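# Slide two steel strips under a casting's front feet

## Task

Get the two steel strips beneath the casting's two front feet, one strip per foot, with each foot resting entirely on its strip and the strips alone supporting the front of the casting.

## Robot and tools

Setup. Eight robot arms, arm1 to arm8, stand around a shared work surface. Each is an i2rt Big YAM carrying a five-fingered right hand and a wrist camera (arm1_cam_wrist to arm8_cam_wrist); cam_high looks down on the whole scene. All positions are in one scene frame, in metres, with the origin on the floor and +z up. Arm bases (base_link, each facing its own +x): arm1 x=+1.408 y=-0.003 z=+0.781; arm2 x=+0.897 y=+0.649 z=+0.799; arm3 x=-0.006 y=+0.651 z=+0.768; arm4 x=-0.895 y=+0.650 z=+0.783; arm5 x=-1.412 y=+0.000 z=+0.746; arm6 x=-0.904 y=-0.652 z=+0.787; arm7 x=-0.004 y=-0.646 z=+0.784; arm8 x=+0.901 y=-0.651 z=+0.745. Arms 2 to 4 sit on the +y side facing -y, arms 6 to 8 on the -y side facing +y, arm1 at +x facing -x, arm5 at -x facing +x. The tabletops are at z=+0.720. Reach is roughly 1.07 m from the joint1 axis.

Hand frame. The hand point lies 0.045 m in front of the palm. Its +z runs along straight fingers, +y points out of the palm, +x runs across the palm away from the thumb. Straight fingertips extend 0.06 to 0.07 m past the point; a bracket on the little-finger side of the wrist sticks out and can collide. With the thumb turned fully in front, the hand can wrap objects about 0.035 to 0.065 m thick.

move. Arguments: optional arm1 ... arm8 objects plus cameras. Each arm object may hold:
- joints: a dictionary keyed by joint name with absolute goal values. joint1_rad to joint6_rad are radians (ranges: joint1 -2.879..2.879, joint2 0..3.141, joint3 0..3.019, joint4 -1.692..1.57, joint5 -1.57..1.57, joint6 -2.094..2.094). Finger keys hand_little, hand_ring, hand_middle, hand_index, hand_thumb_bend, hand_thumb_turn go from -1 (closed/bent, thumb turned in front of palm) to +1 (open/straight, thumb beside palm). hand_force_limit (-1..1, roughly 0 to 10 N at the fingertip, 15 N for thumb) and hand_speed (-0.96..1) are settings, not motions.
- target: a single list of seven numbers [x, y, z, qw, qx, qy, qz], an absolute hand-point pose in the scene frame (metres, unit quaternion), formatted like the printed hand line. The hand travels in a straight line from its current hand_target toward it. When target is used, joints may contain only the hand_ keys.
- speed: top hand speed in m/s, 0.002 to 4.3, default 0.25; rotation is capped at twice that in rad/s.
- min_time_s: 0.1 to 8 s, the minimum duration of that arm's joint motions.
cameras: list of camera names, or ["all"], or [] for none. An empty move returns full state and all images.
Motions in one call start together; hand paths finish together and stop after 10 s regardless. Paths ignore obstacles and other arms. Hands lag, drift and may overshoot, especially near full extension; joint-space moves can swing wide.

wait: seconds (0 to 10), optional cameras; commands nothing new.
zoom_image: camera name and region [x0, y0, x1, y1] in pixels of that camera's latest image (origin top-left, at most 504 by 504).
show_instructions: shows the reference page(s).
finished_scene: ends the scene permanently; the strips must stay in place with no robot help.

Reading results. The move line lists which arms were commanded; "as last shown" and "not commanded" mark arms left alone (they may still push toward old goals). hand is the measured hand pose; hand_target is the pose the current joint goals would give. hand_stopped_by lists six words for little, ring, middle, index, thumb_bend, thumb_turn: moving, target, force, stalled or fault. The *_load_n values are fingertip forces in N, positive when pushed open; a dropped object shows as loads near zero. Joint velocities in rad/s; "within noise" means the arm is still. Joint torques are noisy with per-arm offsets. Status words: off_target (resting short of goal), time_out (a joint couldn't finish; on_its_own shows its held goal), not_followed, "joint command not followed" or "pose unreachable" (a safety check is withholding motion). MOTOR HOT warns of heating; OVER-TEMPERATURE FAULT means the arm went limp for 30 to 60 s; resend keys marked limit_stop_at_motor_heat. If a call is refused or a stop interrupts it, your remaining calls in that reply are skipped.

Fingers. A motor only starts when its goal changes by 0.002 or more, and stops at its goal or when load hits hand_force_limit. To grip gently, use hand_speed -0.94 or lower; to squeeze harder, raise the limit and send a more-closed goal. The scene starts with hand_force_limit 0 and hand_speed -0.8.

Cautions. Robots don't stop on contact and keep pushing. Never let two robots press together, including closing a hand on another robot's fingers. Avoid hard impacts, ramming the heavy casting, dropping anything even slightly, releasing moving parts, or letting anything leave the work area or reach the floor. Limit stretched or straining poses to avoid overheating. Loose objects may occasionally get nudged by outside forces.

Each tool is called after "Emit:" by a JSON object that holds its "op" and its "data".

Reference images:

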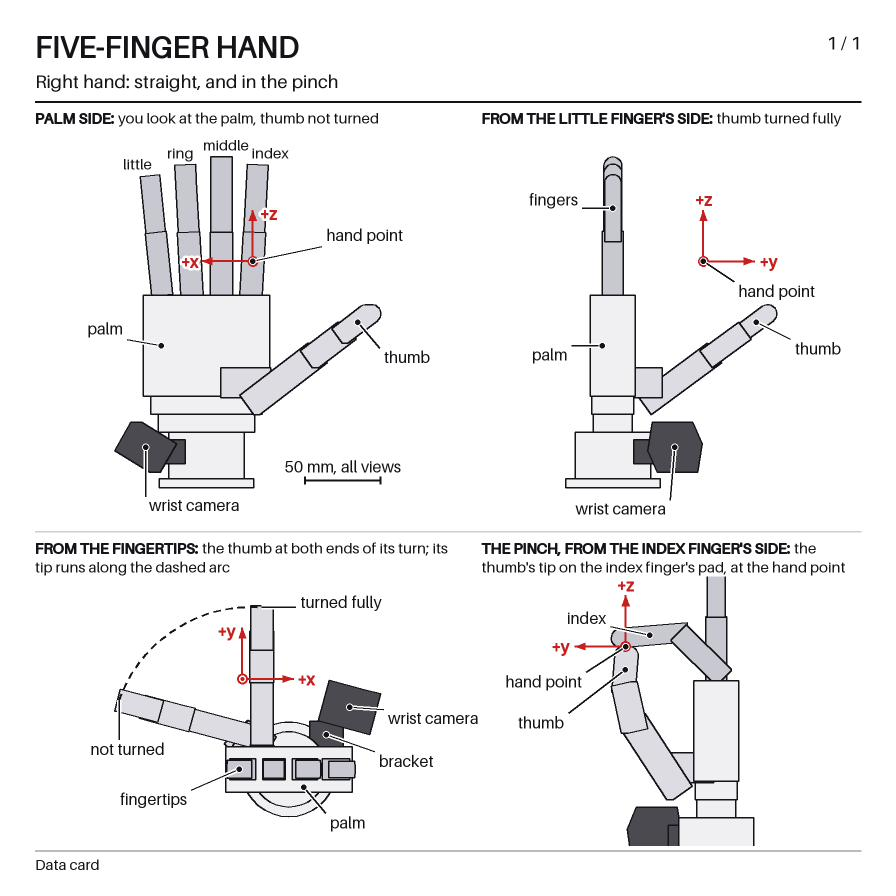

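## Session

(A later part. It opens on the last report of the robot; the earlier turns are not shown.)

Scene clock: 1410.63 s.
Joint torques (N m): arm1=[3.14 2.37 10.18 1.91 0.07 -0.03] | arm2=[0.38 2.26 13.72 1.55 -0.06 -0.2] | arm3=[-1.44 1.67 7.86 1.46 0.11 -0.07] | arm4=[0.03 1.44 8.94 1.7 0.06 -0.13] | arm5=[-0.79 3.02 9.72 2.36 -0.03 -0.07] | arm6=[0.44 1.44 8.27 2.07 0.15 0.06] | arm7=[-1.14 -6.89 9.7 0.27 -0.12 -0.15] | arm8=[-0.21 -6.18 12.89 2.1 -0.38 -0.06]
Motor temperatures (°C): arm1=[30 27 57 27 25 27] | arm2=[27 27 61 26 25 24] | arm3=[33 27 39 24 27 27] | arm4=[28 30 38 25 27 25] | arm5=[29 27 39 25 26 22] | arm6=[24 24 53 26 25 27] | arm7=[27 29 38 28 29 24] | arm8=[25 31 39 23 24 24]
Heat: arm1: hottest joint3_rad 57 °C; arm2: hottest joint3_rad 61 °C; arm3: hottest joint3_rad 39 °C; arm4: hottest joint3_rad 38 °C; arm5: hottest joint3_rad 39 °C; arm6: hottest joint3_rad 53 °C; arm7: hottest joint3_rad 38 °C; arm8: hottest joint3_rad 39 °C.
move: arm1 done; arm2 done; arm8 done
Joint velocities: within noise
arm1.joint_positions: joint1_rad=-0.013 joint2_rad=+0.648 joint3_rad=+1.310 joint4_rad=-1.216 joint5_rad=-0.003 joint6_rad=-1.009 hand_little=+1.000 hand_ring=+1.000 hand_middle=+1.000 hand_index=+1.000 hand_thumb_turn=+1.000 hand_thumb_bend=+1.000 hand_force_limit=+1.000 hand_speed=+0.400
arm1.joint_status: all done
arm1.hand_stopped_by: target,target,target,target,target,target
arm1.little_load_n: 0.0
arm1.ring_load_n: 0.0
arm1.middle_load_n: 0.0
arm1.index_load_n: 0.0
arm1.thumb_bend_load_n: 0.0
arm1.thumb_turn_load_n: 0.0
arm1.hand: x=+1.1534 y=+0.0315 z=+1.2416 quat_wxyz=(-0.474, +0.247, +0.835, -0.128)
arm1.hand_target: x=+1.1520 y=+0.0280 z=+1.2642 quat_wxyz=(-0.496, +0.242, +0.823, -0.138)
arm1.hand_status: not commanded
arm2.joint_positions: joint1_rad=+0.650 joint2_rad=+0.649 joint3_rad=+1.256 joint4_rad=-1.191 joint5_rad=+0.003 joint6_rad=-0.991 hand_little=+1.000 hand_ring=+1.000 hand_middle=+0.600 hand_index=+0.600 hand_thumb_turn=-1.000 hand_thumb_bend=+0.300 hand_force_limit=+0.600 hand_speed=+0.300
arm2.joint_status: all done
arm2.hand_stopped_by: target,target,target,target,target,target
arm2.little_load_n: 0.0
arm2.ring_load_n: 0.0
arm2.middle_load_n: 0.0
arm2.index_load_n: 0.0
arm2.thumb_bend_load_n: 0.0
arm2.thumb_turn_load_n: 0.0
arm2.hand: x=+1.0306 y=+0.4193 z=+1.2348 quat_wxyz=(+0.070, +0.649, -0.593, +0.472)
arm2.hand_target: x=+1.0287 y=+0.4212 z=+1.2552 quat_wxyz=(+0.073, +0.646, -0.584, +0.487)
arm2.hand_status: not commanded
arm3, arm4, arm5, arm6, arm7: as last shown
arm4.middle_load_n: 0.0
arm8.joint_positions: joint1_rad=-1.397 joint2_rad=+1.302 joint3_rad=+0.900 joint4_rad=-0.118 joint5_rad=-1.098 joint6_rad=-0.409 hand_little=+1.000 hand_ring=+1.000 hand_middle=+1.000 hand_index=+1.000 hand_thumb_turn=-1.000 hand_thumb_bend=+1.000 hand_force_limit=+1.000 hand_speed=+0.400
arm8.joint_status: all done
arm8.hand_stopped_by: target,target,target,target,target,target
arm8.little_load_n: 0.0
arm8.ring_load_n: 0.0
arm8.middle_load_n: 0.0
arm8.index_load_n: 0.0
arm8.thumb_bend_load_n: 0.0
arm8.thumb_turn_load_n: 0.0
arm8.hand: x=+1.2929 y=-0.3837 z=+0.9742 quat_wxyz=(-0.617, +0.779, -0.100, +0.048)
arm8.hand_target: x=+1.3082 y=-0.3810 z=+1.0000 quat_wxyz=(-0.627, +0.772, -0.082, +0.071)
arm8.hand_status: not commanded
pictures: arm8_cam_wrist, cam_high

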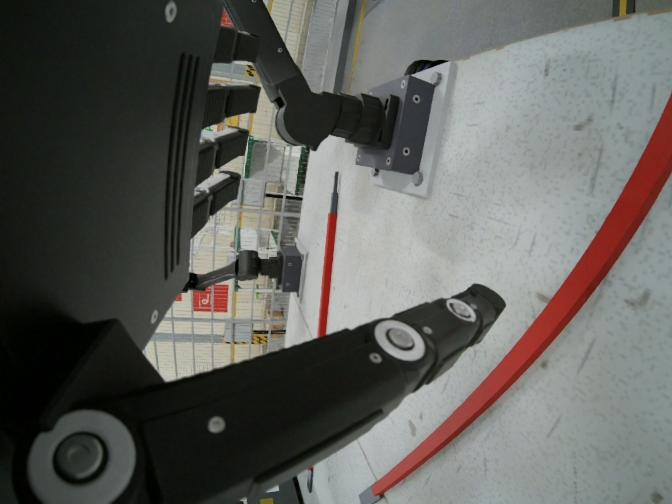

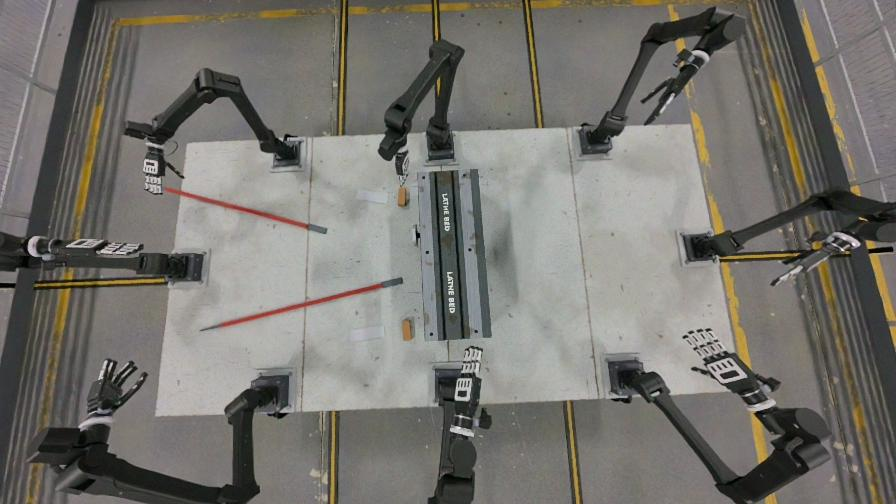

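Emit:
{"op": "move", "data": {"arm8": {"target": [1.51, -0.485, 0.86, 0.5307, -0.8330, 0.1319, -0.0840], "speed": 0.25, "joints": {"hand_thumb_bend": 1.0}}, "cameras": ["cam_high", "arm8_cam_wrist"]}}

Scene clock: 1416.00 s.
Joint torques (N m): arm1=[3.08 1.55 10.26 1.91 0.08 -0.03] | arm2=[0.38 2.26 13.72 1.57 -0.06 -0.21] | arm3=[-1.9 1.73 8.06 1.51 0.05 -0.13] | arm4=[-0.09 1.73 8.92 1.7 0.04 -0.14] | arm5=[-1.03 3.08 9.69 2.32 -0.04 -0.1] | arm6=[0.38 1.38 8.28 2.1 0.15 0.06] | arm7=[-0.91 -6.89 9.69 0.25 -0.13 -0.14] | arm8=[-0.5 -12.98 11.96 0.42 -0.57 -0.21]
Motor temperatures (°C): arm1=[30 27 57 27 25 27] | arm2=[27 27 63 26 25 24] | arm3=[33 27 39 24 27 27] | arm4=[28 30 38 25 27 25] | arm5=[29 27 39 25 26 22] | arm6=[24 24 53 26 25 27] | arm7=[27 29 38 28 29 24] | arm8=[25 31 39 23 24 24]
Heat: arm1: hottest joint3_rad 57 °C; arm2: hottest joint3_rad 63 °C; arm3: hottest joint3_rad 39 °C; arm4: hottest joint3_rad 38 °C; arm5: hottest joint3_rad 39 °C; arm6: hottest joint3_rad 53 °C; arm7: hottest joint3_rad 38 °C; arm8: hottest joint3_rad 39 °C.
move: arm8 off_target
Joint velocities: within noise
arm1, arm2, arm3, arm4, arm5, arm6, arm7: as last shown
arm1.ring_load_n: -0.5
arm2.thumb_turn_load_n: 0.5
arm8.joint_positions: joint1_rad=-1.588 joint2_rad=+1.894 joint3_rad=+1.406 joint4_rad=-0.511 joint5_rad=-1.036 joint6_rad=-0.864 hand_little=+1.000 hand_ring=+1.000 hand_middle=+1.000 hand_index=+1.000 hand_thumb_turn=-1.000 hand_thumb_bend=+1.000 hand_force_limit=+1.000 hand_speed=+0.400
arm8.joint_status: all done
arm8.hand_stopped_by: target,target,target,target,target,target
arm8.little_load_n: -0.5
arm8.ring_load_n: 0.0
arm8.middle_load_n: 0.0
arm8.index_load_n: -0.5
arm8.thumb_bend_load_n: 0.0
arm8.thumb_turn_load_n: 0.0
arm8.hand: x=+1.4925 y=-0.4819 z=+0.8419 quat_wxyz=(-0.528, +0.834, -0.143, +0.065)
arm8.hand_target: x=+1.5090 y=-0.4851 z=+0.8602 quat_wxyz=(-0.531, +0.833, -0.132, +0.084)
arm8.hand_status: off_target (0.025 m and 2.6 deg from the pose sent, 0.265 m and 12.9 deg at the start)
pictures: arm8_cam_wrist, cam_high

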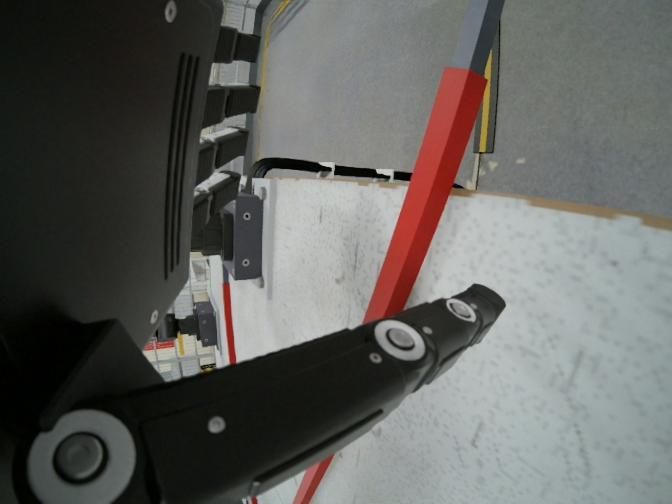

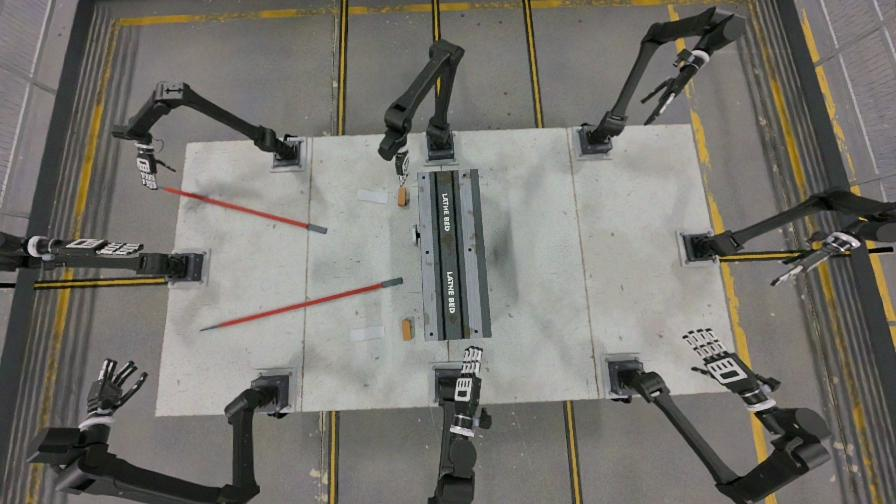

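Emit:
{"op": "zoom_image", "data": {"camera": "arm8_cam_wrist", "region": [340, 0, 540, 200]}}

Scaled by 2.520 from the camera's image (finer frame: 960x720).

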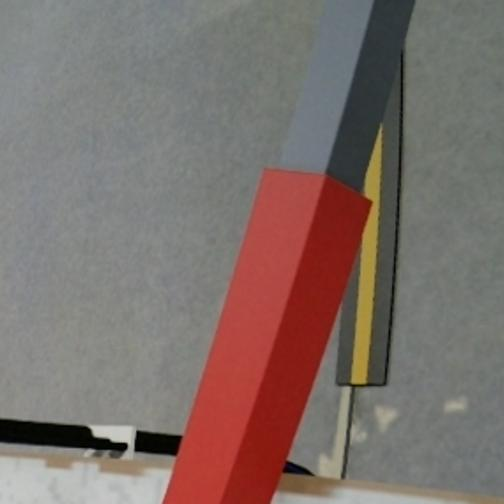

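Emit:
{"op": "move", "data": {"arm8": {"target": [1.562, -0.461, 0.80, 0.5307, -0.8330, 0.1319, -0.0840], "speed": 0.15}, "cameras": ["cam_high", "arm8_cam_wrist"]}}

Scene clock: 1439.23 s.
Joint torques (N m): arm1=[2.96 1.67 10.28 1.91 0.08 -0.03] | arm2=[0.38 2.26 13.72 1.57 -0.05 -0.21] | arm3=[-0.79 1.55 7.97 1.2 0.05 -0.1] | arm4=[-0.09 1.73 8.9 1.69 0.03 -0.13] | arm5=[-0.85 3.19 9.81 2.4 -0.07 -0.1] | arm6=[0.5 1.44 8.31 2.06 0.16 0.07] | arm7=[-0.97 -6.89 9.63 0.28 -0.13 -0.14] | arm8=[0.97 -15.27 11.59 1.62 -0.53 -0.06]
Motor temperatures (°C): arm1=[30 27 57 27 24 27] | arm2=[27 27 66 26 25 24] | arm3=[33 27 39 24 27 27] | arm4=[28 30 38 25 27 25] | arm5=[29 27 39 25 26 22] | arm6=[24 24 54 26 25 27] | arm7=[27 29 38 27 29 24] | arm8=[25 31 39 23 24 24]
Heat: arm1: hottest joint3_rad 57 °C; arm2: hottest joint3_rad 66 °C; arm3: hottest joint3_rad 39 °C; arm4: hottest joint3_rad 38 °C; arm5: hottest joint3_rad 39 °C; arm6: hottest joint3_rad 54 °C; arm7: hottest joint3_rad 38 °C; arm8: hottest joint3_rad 39 °C.
move: arm8 off_target
Joint velocities: within noise
arm1, arm2, arm3, arm4, arm5, arm6, arm7: as last shown
arm2.index_load_n: -0.5
arm2.thumb_turn_load_n: 0.0
arm3.thumb_turn_load_n: 0.5
arm8.joint_positions: joint1_rad=-1.568 joint2_rad=+2.083 joint3_rad=+1.532 joint4_rad=-0.426 joint5_rad=-1.016 joint6_rad=-0.825 hand_little=+1.000 hand_ring=+1.000 hand_middle=+1.000 hand_index=+1.000 hand_thumb_turn=-1.000 hand_thumb_bend=+1.000 hand_force_limit=+1.000 hand_speed=+0.400
arm8.joint_status: not commanded
arm8.hand_stopped_by: target,target,target,target,target,target
arm8.little_load_n: 0.0
arm8.ring_load_n: 0.0
arm8.middle_load_n: 0.0
arm8.index_load_n: 0.0
arm8.thumb_bend_load_n: 0.0
arm8.thumb_turn_load_n: 0.0
arm8.hand: x=+1.5420 y=-0.4693 z=+0.7804 quat_wxyz=(-0.525, +0.836, -0.150, +0.062)
arm8.hand_target: x=+1.5605 y=-0.4611 z=+0.8007 quat_wxyz=(-0.531, +0.833, -0.132, +0.084)
arm8.hand_status: off_target (0.029 m and 3.3 deg from the pose sent, 0.084 m and 2.6 deg at the start)
pictures: arm8_cam_wrist, cam_high

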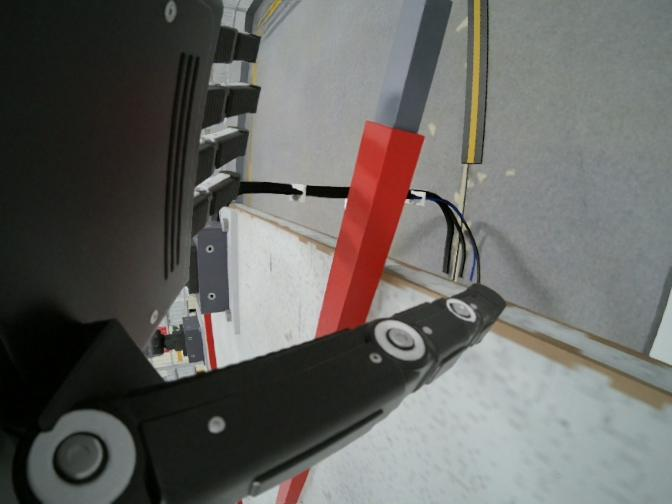

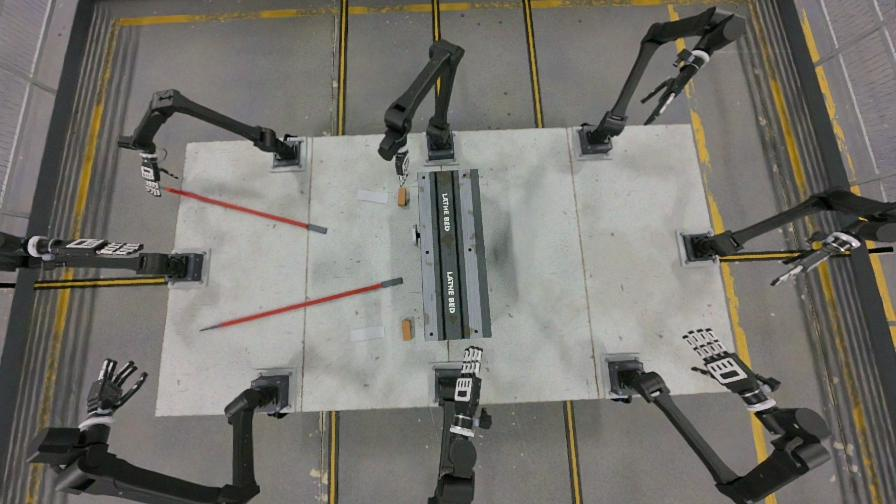

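Emit:
{"op": "zoom_image", "data": {"camera": "arm8_cam_wrist", "region": [300, 100, 500, 320]}}

Emit:
{"op": "move", "data": {"arm2": {"joints": {"joint3_rad": 2.0, "joint4_rad": -1.5}, "min_time_s": 3}}}

Scaled by 2.291 from the camera's image (finer frame: 960x720).

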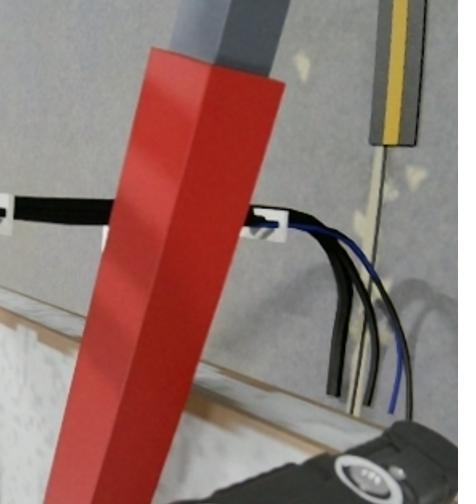

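Scene clock: 1452.00 s.
Joint torques (N m): arm1=[2.9 1.49 10.26 1.85 0.07 -0.02] | arm2=[0.38 7.88 6.02 1.76 -0.06 -0.21] | arm3=[-1.49 0.67 7.94 1.58 0.08 -0.07] | arm4=[-0.15 1.73 8.92 1.65 0.03 -0.14] | arm5=[-0.85 3.08 9.74 2.54 -0.05 -0.06] | arm6=[0.44 1.44 8.27 2.07 0.16 0.06] | arm7=[-0.97 -6.83 9.69 0.28 -0.12 -0.14] | arm8=[0.85 -14.92 11.63 1.65 -0.53 -0.06]
Motor temperatures (°C): arm1=[30 27 57 27 24 27] | arm2=[27 27 66 26 25 24] | arm3=[33 27 39 24 27 27] | arm4=[28 30 38 25 26 25] | arm5=[29 27 39 25 26 22] | arm6=[24 24 54 26 25 27] | arm7=[27 29 38 27 29 24] | arm8=[25 33 41 23 24 24]
Heat: arm1: hottest joint3_rad 57 °C; arm2: hottest joint3_rad 66 °C; arm3: hottest joint3_rad 39 °C; arm4: hottest joint3_rad 38 °C; arm5: hottest joint3_rad 39 °C; arm6: hottest joint3_rad 54 °C; arm7: hottest joint3_rad 38 °C; arm8: hottest joint3_rad 41 °C.
move: arm2 done
Joint velocities: within noise
arm1, arm7, arm8: as last shown
arm1.ring_load_n: 0.0
arm2.joint_positions: joint1_rad=+0.650 joint2_rad=+0.649 joint3_rad=+1.979 joint4_rad=-1.491 joint5_rad=+0.003 joint6_rad=-0.991 hand_little=+1.000 hand_ring=+1.000 hand_middle=+0.600 hand_index=+0.600 hand_thumb_turn=-1.000 hand_thumb_bend=+0.300 hand_force_limit=+0.600 hand_speed=+0.300
arm2.joint_status: all done
arm2.hand_stopped_by: target,target,target,target,target,target
arm2.little_load_n: 0.0
arm2.ring_load_n: 0.0
arm2.middle_load_n: 0.0
arm2.index_load_n: 0.0
arm2.thumb_bend_load_n: 0.0
arm2.thumb_turn_load_n: 0.0
arm2.hand: x=+0.9272 y=+0.5424 z=+1.4823 quat_wxyz=(+0.098, +0.559, -0.513, +0.644)
arm2.hand_target: x=+0.9234 y=+0.5470 z=+1.4875 quat_wxyz=(+0.100, +0.559, -0.508, +0.648)
arm2.hand_status: not commanded
arm3.joint_positions: joint1_rad=-0.143 joint2_rad=+0.630 joint3_rad=+1.453 joint4_rad=-1.273 joint5_rad=+0.068 joint6_rad=-1.049 hand_little=+1.000 hand_ring=+1.000 hand_middle=+1.000 hand_index=+1.000 hand_thumb_turn=+1.000 hand_thumb_bend=+1.000 hand_force_limit=+0.000 hand_speed=-0.800
arm3.joint_status: not commanded
arm3.hand_stopped_by: target,target,target,target,target,target
arm3.little_load_n: 0.0
arm3.ring_load_n: 0.0
arm3.middle_load_n: 0.0
arm3.index_load_n: 0.0
arm3.thumb_bend_load_n: 0.0
arm3.thumb_turn_load_n: 0.0
arm3.hand: x=-0.1053 y=+0.4353 z=+1.2896 quat_wxyz=(+0.325, +0.336, -0.778, +0.421)
arm3.hand_target: x=-0.1051 y=+0.4368 z=+1.2986 quat_wxyz=(+0.330, +0.333, -0.773, +0.428)
arm3.hand_status: not commanded
arm4.joint_positions: joint1_rad=+0.343 joint2_rad=+0.602 joint3_rad=+1.329 joint4_rad=-1.163 joint5_rad=-0.020 joint6_rad=-1.080 hand_little=+1.000 hand_ring=+1.000 hand_middle=+1.000 hand_index=+1.000 hand_thumb_turn=+1.000 hand_thumb_bend=+1.000 hand_force_limit=+0.000 hand_speed=-0.800
arm4.joint_status: not commanded
arm4.hand_stopped_by: target,target,target,target,target,target
arm4.little_load_n: 0.0
arm4.ring_load_n: 0.0
arm4.middle_load_n: 0.0
arm4.index_load_n: 0.0
arm4.thumb_bend_load_n: 0.0
arm4.thumb_turn_load_n: 0.0
arm4.hand: x=-0.8393 y=+0.4005 z=+1.2738 quat_wxyz=(+0.182, +0.559, -0.631, +0.506)
arm4.hand_target: x=-0.8397 y=+0.4016 z=+1.2840 quat_wxyz=(+0.185, +0.555, -0.626, +0.515)
arm4.hand_status: not commanded
arm5.joint_positions: joint1_rad=+0.438 joint2_rad=+0.625 joint3_rad=+1.349 joint4_rad=-1.251 joint5_rad=-0.254 joint6_rad=-0.999 hand_little=+1.000 hand_ring=+1.000 hand_middle=+1.000 hand_index=+1.000 hand_thumb_turn=+1.000 hand_thumb_bend=+1.000 hand_force_limit=+0.000 hand_speed=-0.800
arm5.joint_status: not commanded
arm5.hand_stopped_by: target,target,target,target,target,target
arm5.little_load_n: 0.0
arm5.ring_load_n: 0.0
arm5.middle_load_n: 0.0
arm5.index_load_n: 0.0
arm5.thumb_bend_load_n: 0.0
arm5.thumb_turn_load_n: 0.0
arm5.hand: x=-1.2023 y=+0.1277 z=+1.2197 quat_wxyz=(-0.345, +0.862, +0.025, +0.372)
arm5.hand_target: x=-1.2027 y=+0.1275 z=+1.2290 quat_wxyz=(-0.349, +0.856, +0.027, +0.380)
arm5.hand_status: not commanded
arm6.joint_positions: joint1_rad=-0.375 joint2_rad=+0.618 joint3_rad=+1.405 joint4_rad=-1.167 joint5_rad=+0.287 joint6_rad=-1.422 hand_little=+1.000 hand_ring=+1.000 hand_middle=+1.000 hand_index=+1.000 hand_thumb_turn=+1.000 hand_thumb_bend=+1.000 hand_force_limit=+0.000 hand_speed=-0.800
arm6.joint_status: not commanded
arm6.hand_stopped_by: target,target,target,target,target,target
arm6.little_load_n: 0.0
arm6.ring_load_n: 0.0
arm6.middle_load_n: 0.0
arm6.index_load_n: 0.0
arm6.thumb_bend_load_n: 0.0
arm6.thumb_turn_load_n: 0.0
arm6.hand: x=-0.7223 y=-0.4619 z=+1.3335 quat_wxyz=(-0.258, +0.745, +0.355, +0.501)
arm6.hand_target: x=-0.7230 y=-0.4639 z=+1.3457 quat_wxyz=(-0.267, +0.739, +0.350, +0.510)
arm6.hand_status: not commanded
arm7.thumb_bend_load_n: -0.5
pictures: none

Emit:
{"op": "move", "data": {"arm8": {"target": [1.576, -0.446, 0.768, 0.5307, -0.8330, 0.1319, -0.0840], "speed": 0.12}, "cameras": ["arm8_cam_wrist"]}}

Scene clock: 1478.87 s.
Joint torques (N m): arm1=[3.02 1.67 10.29 1.88 0.08 -0.01] | arm2=[0.32 7.88 6.04 1.76 -0.06 -0.21] | arm3=[-1.49 1.67 8.08 1.44 0.07 -0.12] | arm4=[-0.15 1.9 8.9 1.65 0.04 -0.14] | arm5=[-0.91 3.19 9.8 2.37 -0.04 -0.08] | arm6=[0.5 1.44 8.28 2.09 0.16 0.06] | arm7=[-0.85 -6.95 9.63 0.29 -0.13 -0.15] | arm8=[0.85 -15.5 11.45 1.68 -0.49 -0.02]
Motor temperatures (°C): arm1=[30 27 57 28 24 27] | arm2=[27 27 59 26 25 24] | arm3=[33 27 39 24 26 27] | arm4=[28 30 38 25 26 25] | arm5=[28 27 39 25 26 22] | arm6=[24 24 54 26 25 27] | arm7=[27 29 38 27 29 24] | arm8=[25 35 44 23 24 24]
Heat: arm1: hottest joint3_rad 57 °C; arm2: hottest joint3_rad 59 °C; arm3: hottest joint3_rad 39 °C; arm4: hottest joint3_rad 38 °C; arm5: hottest joint3_rad 39 °C; arm6: hottest joint3_rad 54 °C; arm7: hottest joint3_rad 38 °C; arm8: hottest joint3_rad 44 °C.
move: arm8 off_target
Joint velocities: within noise
arm1, arm2, arm3, arm4, arm5, arm6, arm7: as last shown
arm1.index_load_n: -0.5
arm7.thumb_bend_load_n: 0.0
arm8.joint_positions: joint1_rad=-1.546 joint2_rad=+2.155 joint3_rad=+1.564 joint4_rad=-0.355 joint5_rad=-1.003 joint6_rad=-0.793 hand_little=+1.000 hand_ring=+1.000 hand_middle=+1.000 hand_index=+1.000 hand_thumb_turn=-1.000 hand_thumb_bend=+1.000 hand_force_limit=+1.000 hand_speed=+0.400
arm8.joint_status: not commanded
arm8.hand_stopped_by: target,target,target,target,target,target
arm8.little_load_n: 0.0
arm8.ring_load_n: 0.0
arm8.middle_load_n: 0.0
arm8.index_load_n: 0.0
arm8.thumb_bend_load_n: 0.0
arm8.thumb_turn_load_n: 0.0
arm8.hand: x=+1.5562 y=-0.4547 z=+0.7507 quat_wxyz=(-0.525, +0.836, -0.148, +0.064)
arm8.hand_target: x=+1.5747 y=-0.4462 z=+0.7686 quat_wxyz=(-0.531, +0.833, -0.132, +0.084)
arm8.hand_status: off_target (0.028 m and 3.1 deg from the pose sent, 0.043 m and 3.3 deg at the start)

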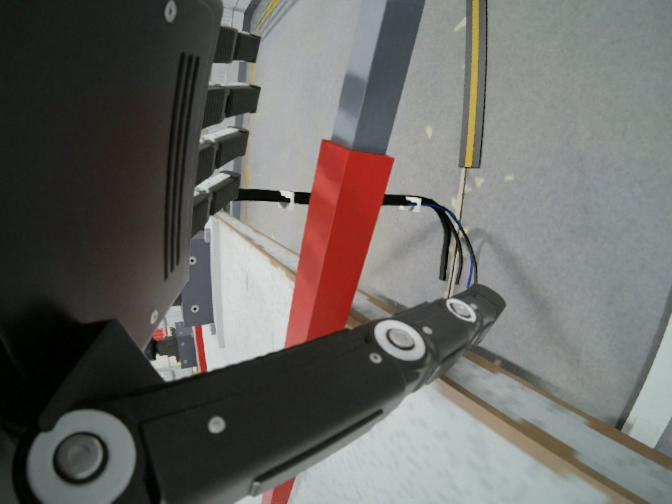

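Emit:
{"op": "zoom_image", "data": {"camera": "arm8_cam_wrist", "region": [260, 120, 480, 400]}}

Scaled by 1.800 from the camera's image (finer frame: 960x720).

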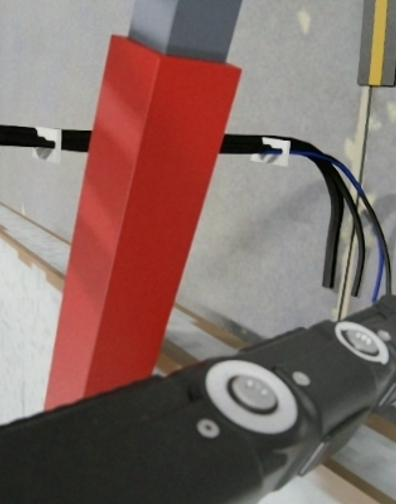

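Emit:
{"op": "move", "data": {"arm8": {"target": [1.576, -0.448, 0.738, 0.5307, -0.8330, 0.1319, -0.0840], "speed": 0.08}, "cameras": ["arm8_cam_wrist"]}}

Scene clock: 1492.60 s.
Joint torques (N m): arm1=[2.78 1.55 10.28 1.88 0.08 -0.03] | arm2=[0.32 7.94 6.02 1.76 -0.06 -0.22] | arm3=[-1.49 1.61 7.95 1.29 0.06 -0.14] | arm4=[-0.21 1.61 8.9 1.68 0.03 -0.14] | arm5=[-1.08 2.96 9.7 2.32 -0.08 -0.05] | arm6=[0.44 1.38 8.29 2.06 0.15 0.06] | arm7=[-1.08 -6.89 9.72 0.24 -0.14 -0.14] | arm8=[0.79 -15.27 10.24 1.72 -0.53 -0.1]
Motor temperatures (°C): arm1=[30 26 57 28 24 27] | arm2=[27 27 57 26 25 24] | arm3=[33 27 39 24 26 27] | arm4=[28 30 38 25 26 25] | arm5=[28 27 39 25 26 22] | arm6=[24 24 54 26 25 27] | arm7=[27 29 38 27 29 24] | arm8=[25 35 42 23 24 24]
Heat: arm1: hottest joint3_rad 57 °C; arm2: hottest joint3_rad 57 °C; arm3: hottest joint3_rad 39 °C; arm4: hottest joint3_rad 38 °C; arm5: hottest joint3_rad 39 °C; arm6: hottest joint3_rad 54 °C; arm7: hottest joint3_rad 38 °C; arm8: hottest joint3_rad 42 °C.
move: arm8 off_target
Joint velocities: within noise
arm1, arm2, arm3, arm4, arm5, arm6: as last shown
arm1.index_load_n: 0.0
arm2.little_load_n: -0.5
arm6.thumb_turn_load_n: 0.5
arm7.joint_positions: joint1_rad=-0.543 joint2_rad=+1.098 joint3_rad=+1.325 joint4_rad=-1.531 joint5_rad=-0.059 joint6_rad=-1.742 hand_little=+1.000 hand_ring=+1.000 hand_middle=+1.000 hand_index=+1.000 hand_thumb_turn=+1.000 hand_thumb_bend=+1.000 hand_force_limit=+0.000 hand_speed=-0.800
arm7.joint_status: not commanded
arm7.hand_stopped_by: target,target,target,target,target,target
arm7.little_load_n: 0.0
arm7.ring_load_n: 0.0
arm7.middle_load_n: 0.0
arm7.index_load_n: 0.0
arm7.thumb_bend_load_n: 0.0
arm7.thumb_turn_load_n: 0.0
arm7.hand: x=+0.1982 y=-0.3759 z=+1.1015 quat_wxyz=(-0.079, +0.802, +0.583, +0.109)
arm7.hand_target: x=+0.1999 y=-0.3800 z=+1.1000 quat_wxyz=(-0.077, +0.802, +0.583, +0.106)
arm7.hand_status: not commanded
arm8.joint_positions: joint1_rad=-1.546 joint2_rad=+2.196 joint3_rad=+1.564 joint4_rad=-0.302 joint5_rad=-1.003 joint6_rad=-0.793 hand_little=+1.000 hand_ring=+1.000 hand_middle=+1.000 hand_index=+1.000 hand_thumb_turn=-1.000 hand_thumb_bend=+1.000 hand_force_limit=+1.000 hand_speed=+0.400
arm8.joint_status: not commanded
arm8.hand_stopped_by: target,target,target,target,target,target
arm8.little_load_n: 0.0
arm8.ring_load_n: 0.0
arm8.middle_load_n: 0.0
arm8.index_load_n: 0.0
arm8.thumb_bend_load_n: 0.0
arm8.thumb_turn_load_n: 0.0
arm8.hand: x=+1.5610 y=-0.4547 z=+0.7272 quat_wxyz=(-0.526, +0.835, -0.145, +0.069)
arm8.hand_target: x=+1.5753 y=-0.4481 z=+0.7384 quat_wxyz=(-0.531, +0.833, -0.132, +0.084)
arm8.hand_status: off_target (0.020 m and 2.4 deg from the pose sent, 0.024 m and 3.1 deg at the start)

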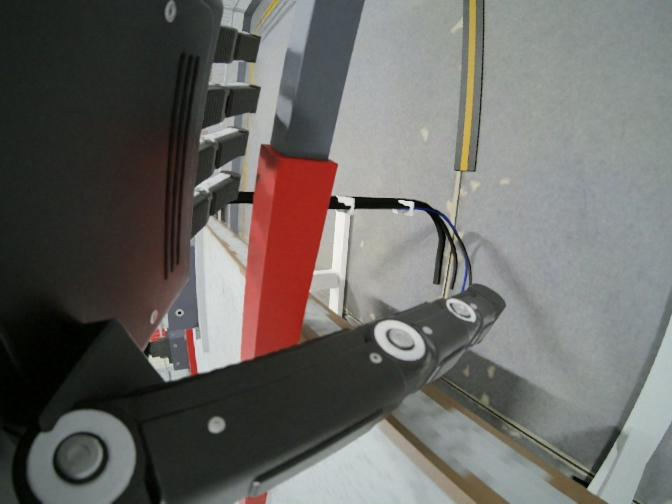

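Emit:
{"op": "move", "data": {"arm8": {"target": [1.576, -0.448, 0.728, 0.5307, -0.8330, 0.1319, -0.0840], "speed": 0.08, "joints": {"hand_force_limit": 0.0, "hand_speed": -0.5}}}}

Emit:
{"op": "move", "data": {"arm8": {"joints": {"hand_index": -0.4, "hand_middle": -0.4, "hand_ring": -0.4, "hand_little": -0.4}}, "cameras": ["arm8_cam_wrist"]}}

Scene clock: 1504.00 s.
Joint torques (N m): arm1=[2.9 1.44 10.29 1.87 0.08 -0.02] | arm2=[0.32 7.82 6.02 1.77 -0.06 -0.21] | arm3=[-1.32 1.03 7.86 1.4 0.06 -0.11] | arm4=[-0.03 1.61 8.9 1.72 0.05 -0.13] | arm5=[-0.91 3.19 9.76 2.37 -0.08 -0.08] | arm6=[0.38 1.44 8.25 2.07 0.15 0.06] | arm7=[-0.85 -6.77 9.72 0.29 -0.11 -0.16] | arm8=[0.67 -14.8 9.94 1.73 -0.53 -0.1]
Motor temperatures (°C): arm1=[30 26 57 28 24 27] | arm2=[27 27 56 26 25 24] | arm3=[33 27 39 24 26 27] | arm4=[28 30 38 25 26 25] | arm5=[28 27 39 25 26 22] | arm6=[24 24 54 26 25 27] | arm7=[27 29 38 27 29 24] | arm8=[25 36 41 23 24 24]
Heat: arm1: hottest joint3_rad 57 °C; arm2: hottest joint3_rad 56 °C; arm3: hottest joint3_rad 39 °C; arm4: hottest joint3_rad 38 °C; arm5: hottest joint3_rad 39 °C; arm6: hottest joint3_rad 54 °C; arm7: hottest joint3_rad 38 °C; arm8: hottest joint3_rad 41 °C.
move: arm8 off_target
Joint velocities: within noise
arm1, arm2, arm3, arm4, arm5, arm6, arm7: as last shown
arm2.little_load_n: 0.0
arm5.middle_load_n: -0.5
arm6.thumb_turn_load_n: 0.0
arm8.joint_positions: joint1_rad=-1.546 joint2_rad=+2.205 joint3_rad=+1.564 joint4_rad=-0.284 joint5_rad=-1.003 joint6_rad=-0.793 hand_little=+1.000 hand_ring=+1.000 hand_middle=+1.000 hand_index=+1.000 hand_thumb_turn=-1.000 hand_thumb_bend=+1.000 hand_force_limit=+0.000 hand_speed=-0.500
arm8.joint_status: all done
arm8.hand_stopped_by: target,target,target,target,target,target
arm8.little_load_n: 0.0
arm8.ring_load_n: 0.0
arm8.middle_load_n: 0.0
arm8.index_load_n: -0.5
arm8.thumb_bend_load_n: 0.0
arm8.thumb_turn_load_n: 0.0
arm8.hand: x=+1.5632 y=-0.4546 z=+0.7230 quat_wxyz=(-0.527, +0.835, -0.143, +0.073)
arm8.hand_target: x=+1.5755 y=-0.4481 z=+0.7283 quat_wxyz=(-0.531, +0.833, -0.132, +0.084)
arm8.hand_status: off_target (0.015 m and 1.9 deg from the pose sent, 0.016 m and 2.4 deg at the start)
pictures: none

Scene clock: 1505.50 s.
Joint torques (N m): arm1=[2.9 1.55 10.28 1.89 0.07 -0.03] | arm2=[0.32 7.82 6.02 1.77 -0.06 -0.22] | arm3=[-1.55 1.61 8.09 1.32 0.07 -0.13] | arm4=[0.09 1.55 8.85 1.63 0.05 -0.14] | arm5=[-0.5 3.25 9.66 2.39 -0.08 -0.06] | arm6=[0.38 1.26 8.29 2.09 0.16 0.07] | arm7=[-1.03 -6.95 9.66 0.29 -0.11 -0.15] | arm8=[-0.62 -15.56 9.87 1.43 -0.57 -0.09]
Motor temperatures (°C): arm1=[30 26 57 28 24 27] | arm2=[27 27 55 26 25 24] | arm3=[33 27 39 24 26 27] | arm4=[28 30 38 25 26 25] | arm5=[28 27 39 25 26 22] | arm6=[24 24 54 26 25 27] | arm7=[27 29 38 27 29 24] | arm8=[25 36 41 23 24 24]
Heat: arm1: hottest joint3_rad 57 °C; arm2: hottest joint3_rad 55 °C; arm3: hottest joint3_rad 39 °C; arm4: hottest joint3_rad 38 °C; arm5: hottest joint3_rad 39 °C; arm6: hottest joint3_rad 54 °C; arm7: hottest joint3_rad 38 °C; arm8: hottest joint3_rad 41 °C.
move: arm8 done
Joint velocities: within noise
arm1, arm2, arm3, arm4, arm5, arm6, arm7: as last shown
arm1.ring_load_n: -0.5
arm1.thumb_turn_load_n: -0.5
arm5.middle_load_n: 0.0
arm8.joint_positions: joint1_rad=-1.531 joint2_rad=+2.215 joint3_rad=+1.564 joint4_rad=-0.277 joint5_rad=-1.002 joint6_rad=-0.793 hand_little=-0.400 hand_ring=-0.400 hand_middle=-0.400 hand_index=-0.400 hand_thumb_turn=-1.000 hand_thumb_bend=+1.000 hand_force_limit=+0.000 hand_speed=-0.500
arm8.joint_status: all done
arm8.hand_stopped_by: target,target,target,target,target,target
arm8.little_load_n: 0.0
arm8.ring_load_n: 0.0
arm8.middle_load_n: 0.0
arm8.index_load_n: 1.0
arm8.thumb_bend_load_n: 0.5
arm8.thumb_turn_load_n: 0.0
arm8.hand: x=+1.5602 y=-0.4450 z=+0.7167 quat_wxyz=(-0.527, +0.836, -0.138, +0.068)
arm8.hand_target: x=+1.5755 y=-0.4480 z=+0.7283 quat_wxyz=(-0.531, +0.833, -0.132, +0.084)
arm8.hand_status: not commanded

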